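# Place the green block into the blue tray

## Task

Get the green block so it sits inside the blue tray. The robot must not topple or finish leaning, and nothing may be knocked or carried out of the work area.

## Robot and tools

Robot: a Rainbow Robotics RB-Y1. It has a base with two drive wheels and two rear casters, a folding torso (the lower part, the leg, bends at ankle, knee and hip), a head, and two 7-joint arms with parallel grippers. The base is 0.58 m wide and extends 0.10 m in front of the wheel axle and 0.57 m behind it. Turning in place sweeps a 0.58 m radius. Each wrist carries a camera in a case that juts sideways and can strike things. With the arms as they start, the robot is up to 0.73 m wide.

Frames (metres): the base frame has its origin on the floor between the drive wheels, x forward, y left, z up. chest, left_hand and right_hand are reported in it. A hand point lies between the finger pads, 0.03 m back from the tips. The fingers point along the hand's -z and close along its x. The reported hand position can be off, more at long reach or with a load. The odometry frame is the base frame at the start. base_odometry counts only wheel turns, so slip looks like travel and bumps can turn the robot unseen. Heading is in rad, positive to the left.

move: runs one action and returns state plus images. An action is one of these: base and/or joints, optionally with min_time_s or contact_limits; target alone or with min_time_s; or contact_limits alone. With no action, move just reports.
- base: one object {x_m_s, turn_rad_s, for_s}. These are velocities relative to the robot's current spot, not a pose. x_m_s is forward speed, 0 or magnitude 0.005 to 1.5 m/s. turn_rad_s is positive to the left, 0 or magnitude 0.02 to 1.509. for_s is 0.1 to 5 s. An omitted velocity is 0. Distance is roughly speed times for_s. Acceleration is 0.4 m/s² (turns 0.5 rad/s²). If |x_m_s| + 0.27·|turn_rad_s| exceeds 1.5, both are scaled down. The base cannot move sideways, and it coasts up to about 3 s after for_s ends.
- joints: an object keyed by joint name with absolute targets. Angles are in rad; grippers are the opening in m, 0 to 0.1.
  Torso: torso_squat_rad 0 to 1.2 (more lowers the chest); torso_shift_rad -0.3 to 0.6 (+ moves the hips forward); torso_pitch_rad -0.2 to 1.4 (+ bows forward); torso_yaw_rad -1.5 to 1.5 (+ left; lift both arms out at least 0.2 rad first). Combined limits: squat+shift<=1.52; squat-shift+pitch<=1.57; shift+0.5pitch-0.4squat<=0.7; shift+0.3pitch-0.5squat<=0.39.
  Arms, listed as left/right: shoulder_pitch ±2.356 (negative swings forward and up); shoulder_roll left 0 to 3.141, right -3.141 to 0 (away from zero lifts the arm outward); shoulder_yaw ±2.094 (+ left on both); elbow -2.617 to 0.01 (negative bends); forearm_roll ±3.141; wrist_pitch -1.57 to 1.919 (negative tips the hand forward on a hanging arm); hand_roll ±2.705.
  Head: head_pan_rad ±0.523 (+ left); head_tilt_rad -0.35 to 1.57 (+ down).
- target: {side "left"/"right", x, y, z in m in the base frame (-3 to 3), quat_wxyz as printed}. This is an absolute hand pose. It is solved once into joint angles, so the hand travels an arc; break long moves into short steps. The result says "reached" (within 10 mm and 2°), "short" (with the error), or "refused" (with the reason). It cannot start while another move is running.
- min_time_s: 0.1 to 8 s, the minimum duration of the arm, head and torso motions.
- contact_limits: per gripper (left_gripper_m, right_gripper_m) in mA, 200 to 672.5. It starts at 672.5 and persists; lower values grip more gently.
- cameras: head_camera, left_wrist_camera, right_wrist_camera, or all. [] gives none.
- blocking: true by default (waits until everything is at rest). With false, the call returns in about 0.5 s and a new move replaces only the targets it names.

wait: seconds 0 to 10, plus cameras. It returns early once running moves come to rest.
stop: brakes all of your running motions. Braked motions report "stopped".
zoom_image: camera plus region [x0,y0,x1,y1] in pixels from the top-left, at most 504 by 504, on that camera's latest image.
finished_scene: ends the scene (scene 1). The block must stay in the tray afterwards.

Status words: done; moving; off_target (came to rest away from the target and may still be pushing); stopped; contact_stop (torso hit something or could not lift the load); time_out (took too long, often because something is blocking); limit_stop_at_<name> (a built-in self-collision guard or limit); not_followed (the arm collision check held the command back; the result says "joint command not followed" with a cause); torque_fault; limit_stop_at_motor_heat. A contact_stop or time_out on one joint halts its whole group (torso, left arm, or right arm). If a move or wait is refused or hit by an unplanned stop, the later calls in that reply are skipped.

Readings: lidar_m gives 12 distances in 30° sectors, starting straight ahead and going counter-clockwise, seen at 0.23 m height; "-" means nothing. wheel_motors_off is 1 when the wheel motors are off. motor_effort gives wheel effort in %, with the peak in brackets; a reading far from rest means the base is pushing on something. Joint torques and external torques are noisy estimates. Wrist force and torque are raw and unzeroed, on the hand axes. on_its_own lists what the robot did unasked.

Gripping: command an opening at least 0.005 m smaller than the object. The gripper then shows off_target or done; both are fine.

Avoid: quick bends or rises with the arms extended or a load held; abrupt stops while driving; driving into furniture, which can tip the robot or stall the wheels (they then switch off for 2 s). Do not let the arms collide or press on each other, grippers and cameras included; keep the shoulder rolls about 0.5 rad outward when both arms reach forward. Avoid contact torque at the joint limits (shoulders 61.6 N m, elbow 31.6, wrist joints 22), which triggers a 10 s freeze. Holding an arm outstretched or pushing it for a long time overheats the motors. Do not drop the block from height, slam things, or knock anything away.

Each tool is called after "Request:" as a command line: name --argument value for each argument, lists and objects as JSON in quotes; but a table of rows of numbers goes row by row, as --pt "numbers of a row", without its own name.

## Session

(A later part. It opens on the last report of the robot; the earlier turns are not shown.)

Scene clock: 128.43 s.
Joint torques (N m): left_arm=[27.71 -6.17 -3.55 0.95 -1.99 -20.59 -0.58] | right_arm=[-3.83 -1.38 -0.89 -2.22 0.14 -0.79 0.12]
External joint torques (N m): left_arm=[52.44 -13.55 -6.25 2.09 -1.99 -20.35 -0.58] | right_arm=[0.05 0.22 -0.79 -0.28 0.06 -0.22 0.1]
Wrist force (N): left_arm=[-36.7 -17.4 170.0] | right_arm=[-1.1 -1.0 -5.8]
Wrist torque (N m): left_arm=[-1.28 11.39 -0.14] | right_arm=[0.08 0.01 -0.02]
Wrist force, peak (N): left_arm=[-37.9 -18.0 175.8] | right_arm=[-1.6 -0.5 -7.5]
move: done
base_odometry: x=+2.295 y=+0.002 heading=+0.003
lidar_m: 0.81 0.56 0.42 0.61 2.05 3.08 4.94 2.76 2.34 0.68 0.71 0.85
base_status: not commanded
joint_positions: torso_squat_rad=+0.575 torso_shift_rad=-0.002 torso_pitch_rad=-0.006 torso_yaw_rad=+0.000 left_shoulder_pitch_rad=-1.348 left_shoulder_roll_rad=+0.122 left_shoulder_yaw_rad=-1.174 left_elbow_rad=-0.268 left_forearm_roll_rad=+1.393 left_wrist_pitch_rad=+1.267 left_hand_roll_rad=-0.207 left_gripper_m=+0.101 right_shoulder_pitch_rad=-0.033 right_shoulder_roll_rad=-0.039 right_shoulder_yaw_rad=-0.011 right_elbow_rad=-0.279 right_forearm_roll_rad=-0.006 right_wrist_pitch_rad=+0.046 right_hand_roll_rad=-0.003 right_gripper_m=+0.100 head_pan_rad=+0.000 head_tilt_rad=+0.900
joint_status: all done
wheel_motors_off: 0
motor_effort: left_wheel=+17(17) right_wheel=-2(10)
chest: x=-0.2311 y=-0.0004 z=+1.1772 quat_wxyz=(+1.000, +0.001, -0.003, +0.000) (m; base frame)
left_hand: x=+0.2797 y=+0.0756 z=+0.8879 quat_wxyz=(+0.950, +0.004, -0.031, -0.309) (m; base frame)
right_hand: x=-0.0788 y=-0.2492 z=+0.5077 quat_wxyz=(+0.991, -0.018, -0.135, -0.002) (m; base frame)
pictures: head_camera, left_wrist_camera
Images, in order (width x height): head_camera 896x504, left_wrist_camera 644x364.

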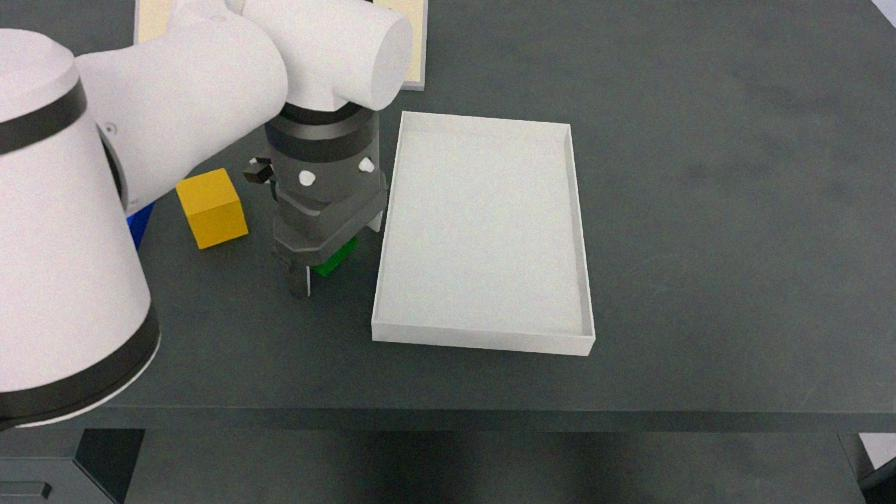

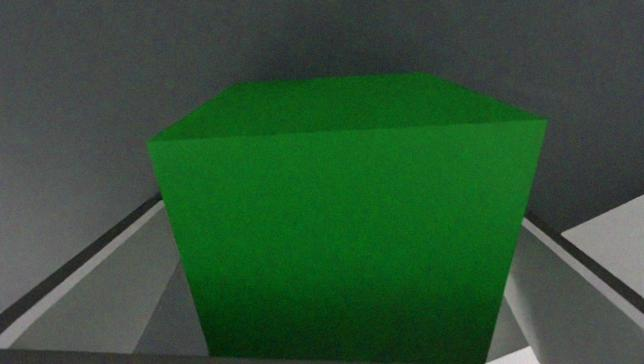

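Request:
move --joints '{"torso_squat_rad":0.51}'

Request:
move --joints '{"left_gripper_m":0.03}' --cameras '["head_camera","left_wrist_camera"]'

Scene clock: 132.20 s.
Joint torques (N m): left_arm=[-22.07 5.77 1.27 -0.48 -0.36 -0.32 -0.14] | right_arm=[-3.79 -1.41 -0.83 -2.13 0 -0.78 0.21]
External joint torques (N m): left_arm=[2.51 -1.38 -1.41 0.7 -0.37 -0.1 -0.14] | right_arm=[-0.09 0.21 -0.72 -0.26 -0.08 -0.23 0.19]
Wrist force (N): left_arm=[4.5 0.7 -0.4] | right_arm=[-1.9 -1.2 -6.1]
Wrist torque (N m): left_arm=[0.71 1.32 -0.88] | right_arm=[0.13 -0.15 0.08]
Wrist force, peak (N): left_arm=[-36.0 -17.1 170.2] | right_arm=[-1.3 -1.4 -7.7]
move: done
base_odometry: x=+2.295 y=+0.002 heading=+0.002
lidar_m: 0.81 0.56 0.41 0.62 2.05 3.08 4.95 2.77 2.33 0.69 0.71 0.85
base_status: not commanded
joint_positions: torso_squat_rad=+0.510 torso_shift_rad=+0.000 torso_pitch_rad=+0.000 torso_yaw_rad=+0.000 left_shoulder_pitch_rad=-1.336 left_shoulder_roll_rad=+0.119 left_shoulder_yaw_rad=-1.175 left_elbow_rad=-0.267 left_forearm_roll_rad=+1.392 left_wrist_pitch_rad=+1.262 left_hand_roll_rad=-0.207 left_gripper_m=+0.101 right_shoulder_pitch_rad=-0.033 right_shoulder_roll_rad=-0.039 right_shoulder_yaw_rad=-0.011 right_elbow_rad=-0.279 right_forearm_roll_rad=-0.006 right_wrist_pitch_rad=+0.046 right_hand_roll_rad=-0.003 right_gripper_m=+0.100 head_pan_rad=+0.000 head_tilt_rad=+0.900
joint_status: all done
wheel_motors_off: 0
motor_effort: left_wheel=+6(18) right_wheel=-8(10)
chest: x=-0.2280 y=-0.0003 z=+1.2008 quat_wxyz=(+1.000, +0.000, +0.000, +0.000) (m; base frame)
left_hand: x=+0.2778 y=+0.0761 z=+0.9022 quat_wxyz=(+0.951, +0.001, -0.024, -0.309) (m; base frame)
right_hand: x=-0.0794 y=-0.2494 z=+0.5306 quat_wxyz=(+0.991, -0.019, -0.132, -0.002) (m; base frame)
pictures: none

Scene clock: 133.53 s.
Joint torques (N m): left_arm=[-22.14 6.01 1.06 -0.72 -0.14 -0.17 -0.25] | right_arm=[-3.8 -1.25 -0.68 -2.14 0.09 -0.68 0.17]
External joint torques (N m): left_arm=[2.45 -1.17 -1.62 0.47 -0.15 0.05 -0.25] | right_arm=[-0.09 0.37 -0.57 -0.26 0.01 -0.12 0.16]
Wrist force (N): left_arm=[3.8 1.2 2.4] | right_arm=[-1.5 -1.2 -5.9]
Wrist torque (N m): left_arm=[0.68 1.42 -0.83] | right_arm=[0.12 -0.11 0.04]
Wrist force, peak (N): left_arm=[3.6 1.7 4.6] | right_arm=[-2.3 -0.8 -7.1]
move: off_target
base_odometry: x=+2.295 y=+0.002 heading=+0.002
lidar_m: 0.81 0.56 0.42 0.62 2.04 3.07 4.94 2.76 2.33 0.69 0.72 0.85
base_status: not commanded
joint_positions: torso_squat_rad=+0.510 torso_shift_rad=+0.000 torso_pitch_rad=+0.000 torso_yaw_rad=+0.000 left_shoulder_pitch_rad=-1.336 left_shoulder_roll_rad=+0.119 left_shoulder_yaw_rad=-1.175 left_elbow_rad=-0.267 left_forearm_roll_rad=+1.392 left_wrist_pitch_rad=+1.262 left_hand_roll_rad=-0.207 left_gripper_m=+0.051 right_shoulder_pitch_rad=-0.033 right_shoulder_roll_rad=-0.039 right_shoulder_yaw_rad=-0.011 right_elbow_rad=-0.279 right_forearm_roll_rad=-0.006 right_wrist_pitch_rad=+0.046 right_hand_roll_rad=-0.003 right_gripper_m=+0.100 head_pan_rad=+0.000 head_tilt_rad=+0.900
joint_status: left_gripper_m off_target (ended at +0.051, target +0.030)
wheel_motors_off: 0
motor_effort: left_wheel=+6(6) right_wheel=-8(8)
chest: x=-0.2280 y=-0.0003 z=+1.2008 quat_wxyz=(+1.000, +0.000, +0.000, +0.000) (m; base frame)
left_hand: x=+0.2778 y=+0.0761 z=+0.9022 quat_wxyz=(+0.951, +0.001, -0.024, -0.309) (m; base frame)
right_hand: x=-0.0794 y=-0.2494 z=+0.5306 quat_wxyz=(+0.991, -0.019, -0.132, -0.002) (m; base frame)
pictures: head_camera, left_wrist_camera
Images, in order (width x height): head_camera 896x504, left_wrist_camera 644x364.

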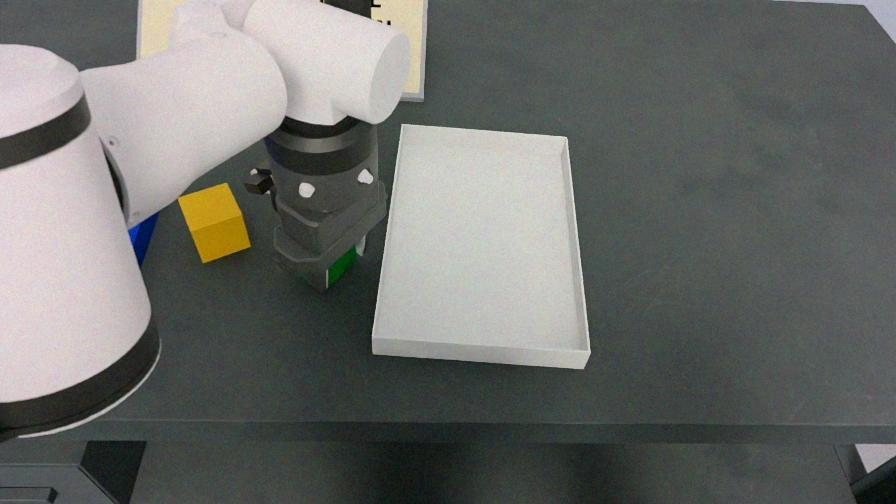

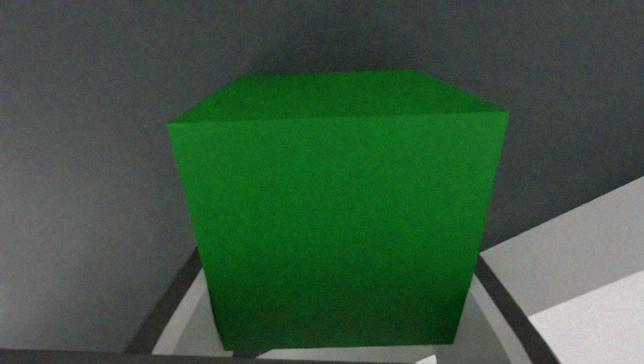

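Request:
move --target '{"side":"left","x":0.278,"y":0.085,"z":1.03,"quat_wxyz":[0.951,0,0,-0.309]}' --min_time_s 1

Request:
move --target '{"side":"left","x":0.29,"y":0.33,"z":1.03,"quat_wxyz":[0.951,0,0,-0.309]}' --min_time_s 1.5 --cameras '["head_camera","left_wrist_camera"]'

Scene clock: 139.77 s.
Joint torques (N m): left_arm=[-25.91 8.56 5.87 -1.53 0.26 0.12 0.09] | right_arm=[-3.73 -0.97 -0.9 -2.2 0.11 -0.76 0.21]
External joint torques (N m): left_arm=[-0.48 -0.32 0.23 -0.42 0.23 0.21 0.09] | right_arm=[-0.03 0.65 -0.79 -0.32 0.04 -0.2 0.2]
Wrist force (N): left_arm=[5.1 1.2 -1.3] | right_arm=[-1.1 -2.0 -6.9]
Wrist torque (N m): left_arm=[0.68 1.40 -0.93] | right_arm=[0.21 -0.06 0.05]
Wrist force, peak (N): left_arm=[4.2 1.5 4.3] | right_arm=[-1.8 -0.7 -7.8]
move: done
base_odometry: x=+2.295 y=+0.002 heading=+0.002
lidar_m: 0.81 0.55 0.42 0.61 2.04 3.08 4.94 2.76 2.32 0.69 0.71 0.85
base_status: not commanded
joint_positions: torso_squat_rad=+0.510 torso_shift_rad=+0.000 torso_pitch_rad=+0.000 torso_yaw_rad=+0.000 left_shoulder_pitch_rad=-1.496 left_shoulder_roll_rad=+0.349 left_shoulder_yaw_rad=-1.120 left_elbow_rad=-0.597 left_forearm_roll_rad=+1.453 left_wrist_pitch_rad=+1.582 left_hand_roll_rad=-0.061 left_gripper_m=+0.051 right_shoulder_pitch_rad=-0.033 right_shoulder_roll_rad=-0.039 right_shoulder_yaw_rad=-0.011 right_elbow_rad=-0.279 right_forearm_roll_rad=-0.006 right_wrist_pitch_rad=+0.046 right_hand_roll_rad=-0.003 right_gripper_m=+0.100 head_pan_rad=+0.000 head_tilt_rad=+0.900
joint_status: all done
wheel_motors_off: 0
motor_effort: left_wheel=+6(6) right_wheel=-8(9)
chest: x=-0.2280 y=-0.0002 z=+1.2008 quat_wxyz=(+1.000, +0.000, +0.000, +0.000) (m; base frame)
left_hand: x=+0.2776 y=+0.0851 z=+1.0301 quat_wxyz=(+0.951, +0.000, +0.007, -0.309) (m; base frame)
left_hand_status: reached (checked arc, planned for 1.0 s): 0 mm and 0.8 deg off.
right_hand: x=-0.0794 y=-0.2494 z=+0.5306 quat_wxyz=(+0.991, -0.019, -0.132, -0.002) (m; base frame)
pictures: none

Scene clock: 141.60 s.
Joint torques (N m): left_arm=[-23.62 10.02 6.69 -0.71 0.39 -0.19 0.08] | right_arm=[-3.81 -1.15 -1.1 -2.19 0.12 -0.75 0.13]
External joint torques (N m): left_arm=[1.24 -0.67 1.04 0.06 0.36 -0.04 0.08] | right_arm=[-0.11 0.47 -0.99 -0.31 0.05 -0.19 0.12]
Wrist force (N): left_arm=[4.9 1.1 -1.2] | right_arm=[-1.4 -0.6 -6.4]
Wrist torque (N m): left_arm=[0.63 1.34 -0.72] | right_arm=[-0.01 -0.09 0.04]
Wrist force, peak (N): left_arm=[5.9 0.9 -1.2] | right_arm=[-1.1 -1.2 -7.4]
move: done
base_odometry: x=+2.295 y=+0.002 heading=+0.002
lidar_m: 0.80 0.55 0.42 0.61 2.04 3.08 4.94 2.76 2.32 0.70 0.71 0.84
base_status: not commanded
joint_positions: torso_squat_rad=+0.510 torso_shift_rad=+0.000 torso_pitch_rad=+0.000 torso_yaw_rad=+0.000 left_shoulder_pitch_rad=-1.329 left_shoulder_roll_rad=+0.787 left_shoulder_yaw_rad=-1.087 left_elbow_rad=-0.591 left_forearm_roll_rad=+1.481 left_wrist_pitch_rad=+1.549 left_hand_roll_rad=-0.532 left_gripper_m=+0.051 right_shoulder_pitch_rad=-0.033 right_shoulder_roll_rad=-0.039 right_shoulder_yaw_rad=-0.011 right_elbow_rad=-0.279 right_forearm_roll_rad=-0.006 right_wrist_pitch_rad=+0.046 right_hand_roll_rad=-0.003 right_gripper_m=+0.100 head_pan_rad=+0.000 head_tilt_rad=+0.900
joint_status: all done
wheel_motors_off: 0
motor_effort: left_wheel=+6(6) right_wheel=-8(9)
chest: x=-0.2280 y=-0.0002 z=+1.2008 quat_wxyz=(+1.000, +0.000, +0.000, +0.000) (m; base frame)
left_hand: x=+0.2893 y=+0.3298 z=+1.0303 quat_wxyz=(+0.951, +0.002, -0.004, -0.309) (m; base frame)
left_hand_status: reached (checked arc, planned for 1.5 s): 1 mm and 0.5 deg off.
right_hand: x=-0.0794 y=-0.2494 z=+0.5306 quat_wxyz=(+0.991, -0.019, -0.132, -0.002) (m; base frame)
pictures: head_camera, left_wrist_camera
Images, in order (width x height): head_camera 896x504, left_wrist_camera 644x364.

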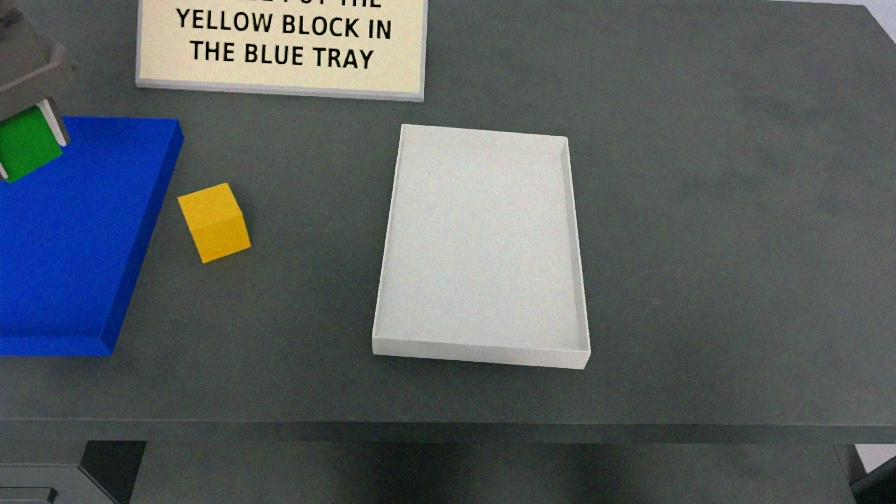

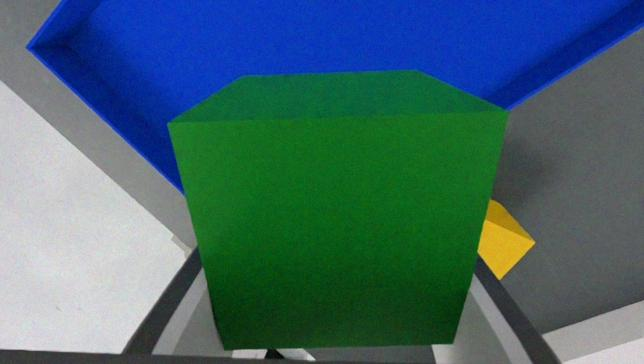

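Request:
move --target '{"side":"left","x":0.295,"y":0.335,"z":0.95,"quat_wxyz":[0.951,0,0,-0.309]}' --min_time_s 1 --cameras '["head_camera","left_wrist_camera"]'

Scene clock: 147.17 s.
Joint torques (N m): left_arm=[-24.45 10.96 1.5 -0.22 -0.11 -0.21 0.02] | right_arm=[-3.61 -1.35 -0.95 -2.2 0.1 -0.71 0.12]
External joint torques (N m): left_arm=[0.7 0.16 -1.28 0.47 -0.14 0.01 0.02] | right_arm=[0.09 0.27 -0.84 -0.32 0.02 -0.15 0.11]
Wrist force (N): left_arm=[4.8 1.0 -1.5] | right_arm=[-1.6 -1.2 -6.7]
Wrist torque (N m): left_arm=[0.63 1.34 -0.73] | right_arm=[0.15 -0.12 0.06]
Wrist force, peak (N): left_arm=[5.6 1.8 -1.7] | right_arm=[-1.2 -1.0 -7.5]
move: short
base_odometry: x=+2.295 y=+0.002 heading=+0.002
lidar_m: 0.80 0.55 0.42 0.61 2.04 3.08 4.94 2.76 2.33 0.68 0.71 0.85
base_status: not commanded
joint_positions: torso_squat_rad=+0.510 torso_shift_rad=+0.000 torso_pitch_rad=+0.000 torso_yaw_rad=+0.000 left_shoulder_pitch_rad=-1.258 left_shoulder_roll_rad=+0.598 left_shoulder_yaw_rad=-1.096 left_elbow_rad=-0.267 left_forearm_roll_rad=+1.464 left_wrist_pitch_rad=+1.356 left_hand_roll_rad=-0.704 left_gripper_m=+0.051 right_shoulder_pitch_rad=-0.033 right_shoulder_roll_rad=-0.039 right_shoulder_yaw_rad=-0.011 right_elbow_rad=-0.279 right_forearm_roll_rad=-0.006 right_wrist_pitch_rad=+0.046 right_hand_roll_rad=-0.003 right_gripper_m=+0.100 head_pan_rad=+0.000 head_tilt_rad=+0.900
joint_status: all done
wheel_motors_off: 0
motor_effort: left_wheel=+6(7) right_wheel=-7(9)
chest: x=-0.2280 y=-0.0002 z=+1.2008 quat_wxyz=(+1.000, +0.000, +0.000, +0.000) (m; base frame)
left_hand: x=+0.2946 y=+0.3347 z=+0.9504 quat_wxyz=(+0.951, +0.010, -0.017, -0.309) (m; base frame)
left_hand_status: short (checked arc, as near as the solve gets, planned for 1.0 s): 1 mm and 2.3 deg off. The place is met; only the turn is off.
right_hand: x=-0.0794 y=-0.2494 z=+0.5306 quat_wxyz=(+0.991, -0.019, -0.132, -0.002) (m; base frame)
pictures: head_camera, left_wrist_camera
Images, in order (width x height): head_camera 896x504, left_wrist_camera 644x364.

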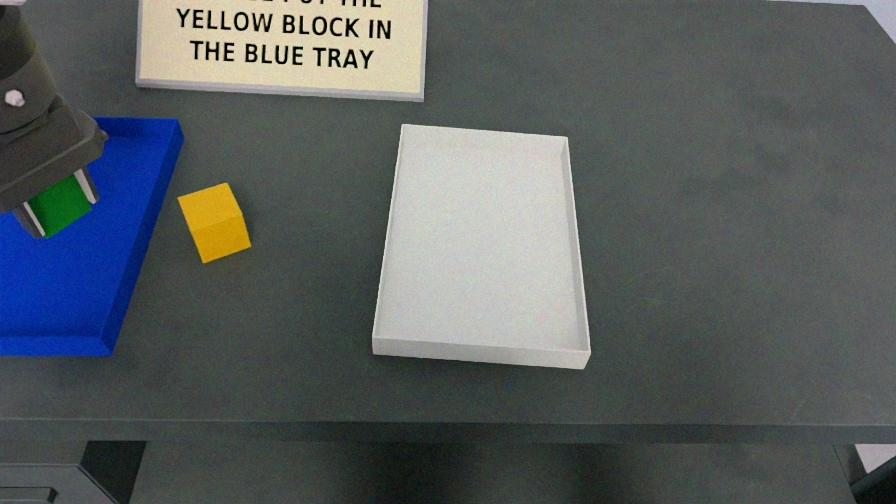

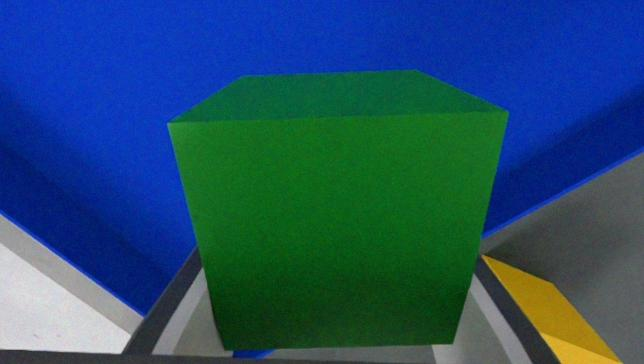

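Request:
move --target '{"side":"left","x":0.3,"y":0.345,"z":0.912,"quat_wxyz":[0.951,0,0,-0.309]}' --min_time_s 1 --cameras '["head_camera","left_wrist_camera"]'

Scene clock: 152.97 s.
Joint torques (N m): left_arm=[-23.49 10.2 2.53 -0.1 -0.24 -0.33 -0.15] | right_arm=[-3.76 -1.28 -0.77 -2.2 0.1 -0.72 0.11]
External joint torques (N m): left_arm=[1.25 -0.84 -0.23 0.49 -0.25 0.03 -0.15] | right_arm=[-0.05 0.34 -0.66 -0.32 0.02 -0.17 0.1]
Wrist force (N): left_arm=[4.2 0.6 -2.0] | right_arm=[-2.0 -1.0 -7.0]
Wrist torque (N m): left_arm=[0.66 1.28 -0.71] | right_arm=[0.13 -0.14 0.04]
Wrist force, peak (N): left_arm=[5.3 1.9 -1.4] | right_arm=[-2.2 -0.6 -7.6]
move: short
base_odometry: x=+2.295 y=+0.002 heading=+0.002
lidar_m: 0.81 0.56 0.42 0.61 2.04 3.07 4.95 2.77 2.33 0.69 0.72 0.84
base_status: not commanded
joint_positions: torso_squat_rad=+0.510 torso_shift_rad=+0.000 torso_pitch_rad=+0.000 torso_yaw_rad=+0.000 left_shoulder_pitch_rad=-1.183 left_shoulder_roll_rad=+0.584 left_shoulder_yaw_rad=-1.095 left_elbow_rad=-0.267 left_forearm_roll_rad=+1.454 left_wrist_pitch_rad=+1.211 left_hand_roll_rad=-0.713 left_gripper_m=+0.051 right_shoulder_pitch_rad=-0.033 right_shoulder_roll_rad=-0.039 right_shoulder_yaw_rad=-0.011 right_elbow_rad=-0.279 right_forearm_roll_rad=-0.006 right_wrist_pitch_rad=+0.046 right_hand_roll_rad=-0.003 right_gripper_m=+0.100 head_pan_rad=+0.000 head_tilt_rad=+0.900
joint_status: all done
wheel_motors_off: 0
motor_effort: left_wheel=+6(7) right_wheel=-8(8)
chest: x=-0.2280 y=-0.0002 z=+1.2008 quat_wxyz=(+1.000, +0.000, +0.000, +0.000) (m; base frame)
left_hand: x=+0.2996 y=+0.3449 z=+0.9126 quat_wxyz=(+0.950, +0.028, -0.047, -0.309) (m; base frame)
left_hand_status: short (checked arc, as near as the solve gets, planned for 1.0 s): 1 mm and 6.3 deg off. The place is met; only the turn is off.
right_hand: x=-0.0794 y=-0.2494 z=+0.5306 quat_wxyz=(+0.991, -0.019, -0.132, -0.002) (m; base frame)
pictures: head_camera, left_wrist_camera
Images, in order (width x height): head_camera 896x504, left_wrist_camera 644x364.

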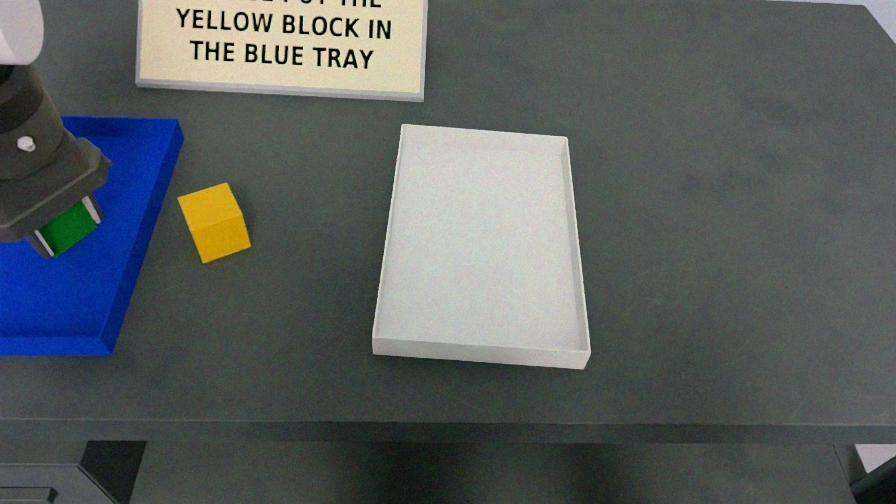

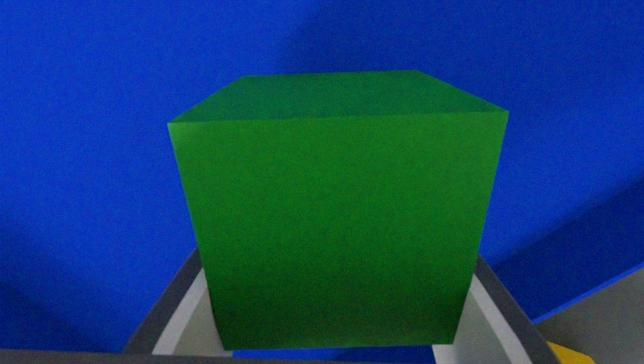

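Request:
move --joints '{"torso_squat_rad":0.528}'

Request:
move --joints '{"left_gripper_m":0.09}'

Request:
move --target '{"side":"left","x":0.29,"y":0.35,"z":1.05,"quat_wxyz":[0.951,0,0,-0.309]}' --min_time_s 1.2 --cameras '["head_camera","left_wrist_camera"]'

Scene clock: 158.73 s.
Joint torques (N m): left_arm=[-24.2 10.38 1.74 -0.25 -0.17 -0.29 -0.13] | right_arm=[-3.92 -1.32 -0.79 -2 0.02 -0.7 0.16]
External joint torques (N m): left_arm=[0.55 -0.65 -1.02 0.33 -0.18 0.07 -0.13] | right_arm=[-0.21 0.3 -0.68 -0.12 -0.06 -0.14 0.15]
Wrist force (N): left_arm=[4.1 0.8 -1.5] | right_arm=[-1.0 -0.9 -6.4]
Wrist torque (N m): left_arm=[0.60 1.26 -0.72] | right_arm=[0.06 -0.03 0.01]
Wrist force, peak (N): left_arm=[5.1 0.5 -1.5] | right_arm=[-1.3 -0.7 -7.4]
move: done
base_odometry: x=+2.295 y=+0.002 heading=+0.002
lidar_m: 0.80 0.56 0.42 0.61 2.04 3.09 4.94 2.76 2.33 0.68 0.72 0.85
base_status: not commanded
joint_positions: torso_squat_rad=+0.528 torso_shift_rad=+0.000 torso_pitch_rad=+0.000 torso_yaw_rad=+0.000 left_shoulder_pitch_rad=-1.183 left_shoulder_roll_rad=+0.584 left_shoulder_yaw_rad=-1.095 left_elbow_rad=-0.267 left_forearm_roll_rad=+1.454 left_wrist_pitch_rad=+1.211 left_hand_roll_rad=-0.713 left_gripper_m=+0.051 right_shoulder_pitch_rad=-0.033 right_shoulder_roll_rad=-0.039 right_shoulder_yaw_rad=-0.011 right_elbow_rad=-0.279 right_forearm_roll_rad=-0.006 right_wrist_pitch_rad=+0.046 right_hand_roll_rad=-0.003 right_gripper_m=+0.100 head_pan_rad=+0.000 head_tilt_rad=+0.900
joint_status: all done
wheel_motors_off: 0
motor_effort: left_wheel=+6(6) right_wheel=-8(9)
chest: x=-0.2281 y=-0.0002 z=+1.1946 quat_wxyz=(+1.000, +0.000, +0.000, +0.000) (m; base frame)
left_hand: x=+0.2995 y=+0.3448 z=+0.9064 quat_wxyz=(+0.950, +0.028, -0.047, -0.309) (m; base frame)
right_hand: x=-0.0794 y=-0.2494 z=+0.5244 quat_wxyz=(+0.991, -0.019, -0.132, -0.002) (m; base frame)
pictures: none

Scene clock: 159.67 s.
Joint torques (N m): left_arm=[-23.97 10.15 2.04 -0.2 -0.42 -0.24 -0.2] | right_arm=[-3.72 -1.43 -0.71 -2.13 0.05 -0.72 0.14]
External joint torques (N m): left_arm=[0.78 -0.89 -0.72 0.38 -0.43 0.12 -0.2] | right_arm=[-0.01 0.19 -0.6 -0.26 -0.02 -0.16 0.13]
Wrist force (N): left_arm=[4.9 0.7 -0.5] | right_arm=[-1.6 -1.1 -6.9]
Wrist torque (N m): left_arm=[0.67 1.35 -0.74] | right_arm=[0.09 -0.08 0.01]
Wrist force, peak (N): left_arm=[4.9 0.7 -0.4] | right_arm=[-0.9 -0.3 -7.3]
move: done
base_odometry: x=+2.295 y=+0.002 heading=+0.002
lidar_m: 0.80 0.56 0.41 0.62 2.04 3.07 4.94 2.75 2.34 0.69 0.70 0.85
base_status: not commanded
joint_positions: torso_squat_rad=+0.528 torso_shift_rad=+0.000 torso_pitch_rad=+0.000 torso_yaw_rad=+0.000 left_shoulder_pitch_rad=-1.183 left_shoulder_roll_rad=+0.584 left_shoulder_yaw_rad=-1.095 left_elbow_rad=-0.267 left_forearm_roll_rad=+1.454 left_wrist_pitch_rad=+1.211 left_hand_roll_rad=-0.713 left_gripper_m=+0.090 right_shoulder_pitch_rad=-0.033 right_shoulder_roll_rad=-0.039 right_shoulder_yaw_rad=-0.011 right_elbow_rad=-0.279 right_forearm_roll_rad=-0.006 right_wrist_pitch_rad=+0.046 right_hand_roll_rad=-0.003 right_gripper_m=+0.100 head_pan_rad=+0.000 head_tilt_rad=+0.900
joint_status: all done
wheel_motors_off: 0
motor_effort: left_wheel=+6(6) right_wheel=-8(9)
chest: x=-0.2281 y=-0.0002 z=+1.1946 quat_wxyz=(+1.000, +0.000, +0.000, +0.000) (m; base frame)
left_hand: x=+0.2995 y=+0.3448 z=+0.9064 quat_wxyz=(+0.950, +0.028, -0.047, -0.309) (m; base frame)
right_hand: x=-0.0794 y=-0.2494 z=+0.5244 quat_wxyz=(+0.991, -0.019, -0.132, -0.002) (m; base frame)
pictures: none

Scene clock: 161.20 s.
Joint torques (N m): left_arm=[-25.99 10.18 3.5 -1.67 0.31 0.24 -0.15] | right_arm=[-3.7 -0.99 -0.9 -2.18 0.06 -0.78 0.16]
External joint torques (N m): left_arm=[-0.7 -0.03 0.53 -0.74 0.26 0.37 -0.15] | right_arm=[0.01 0.63 -0.79 -0.3 -0.01 -0.22 0.15]
Wrist force (N): left_arm=[5.4 1.9 -0.7] | right_arm=[-1.3 -0.6 -6.1]
Wrist torque (N m): left_arm=[0.60 1.40 -0.74] | right_arm=[0.05 -0.08 0.02]
Wrist force, peak (N): left_arm=[5.6 1.0 -0.6] | right_arm=[-2.2 -1.0 -7.6]
move: done
base_odometry: x=+2.295 y=+0.002 heading=+0.002
lidar_m: 0.80 0.56 0.42 0.61 2.05 3.09 4.95 2.76 2.34 0.69 0.70 0.85
base_status: not commanded
joint_positions: torso_squat_rad=+0.528 torso_shift_rad=+0.000 torso_pitch_rad=+0.000 torso_yaw_rad=+0.000 left_shoulder_pitch_rad=-1.431 left_shoulder_roll_rad=+0.706 left_shoulder_yaw_rad=-1.094 left_elbow_rad=-0.285 left_forearm_roll_rad=+1.473 left_wrist_pitch_rad=+1.600 left_hand_roll_rad=-0.728 left_gripper_m=+0.090 right_shoulder_pitch_rad=-0.033 right_shoulder_roll_rad=-0.039 right_shoulder_yaw_rad=-0.011 right_elbow_rad=-0.279 right_forearm_roll_rad=-0.006 right_wrist_pitch_rad=+0.046 right_hand_roll_rad=-0.003 right_gripper_m=+0.100 head_pan_rad=+0.000 head_tilt_rad=+0.900
joint_status: all done
wheel_motors_off: 0
motor_effort: left_wheel=+6(6) right_wheel=-8(9)
chest: x=-0.2281 y=-0.0002 z=+1.1946 quat_wxyz=(+1.000, +0.000, +0.000, +0.000) (m; base frame)
left_hand: x=+0.2902 y=+0.3502 z=+1.0501 quat_wxyz=(+0.951, -0.001, +0.002, -0.309) (m; base frame)
left_hand_status: reached (checked arc, planned for 1.2 s): 0 mm and 0.2 deg off.
right_hand: x=-0.0794 y=-0.2494 z=+0.5244 quat_wxyz=(+0.991, -0.019, -0.132, -0.002) (m; base frame)
pictures: head_camera, left_wrist_camera
Images, in order (width x height): head_camera 896x504, left_wrist_camera 644x364.

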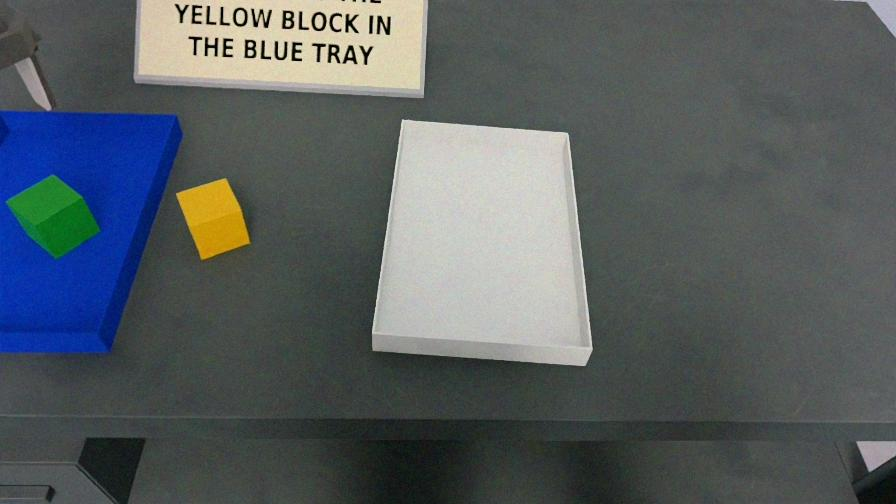

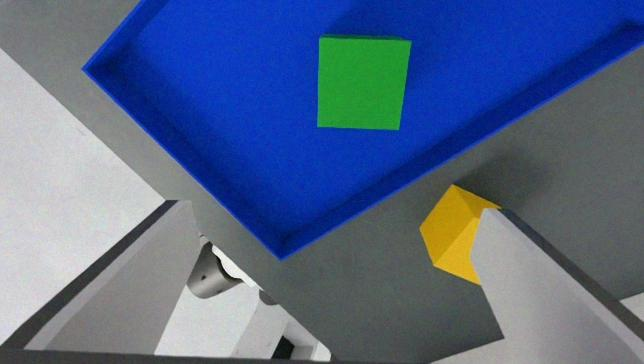

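Request:
finished_scene

The scene is finished: the task was done.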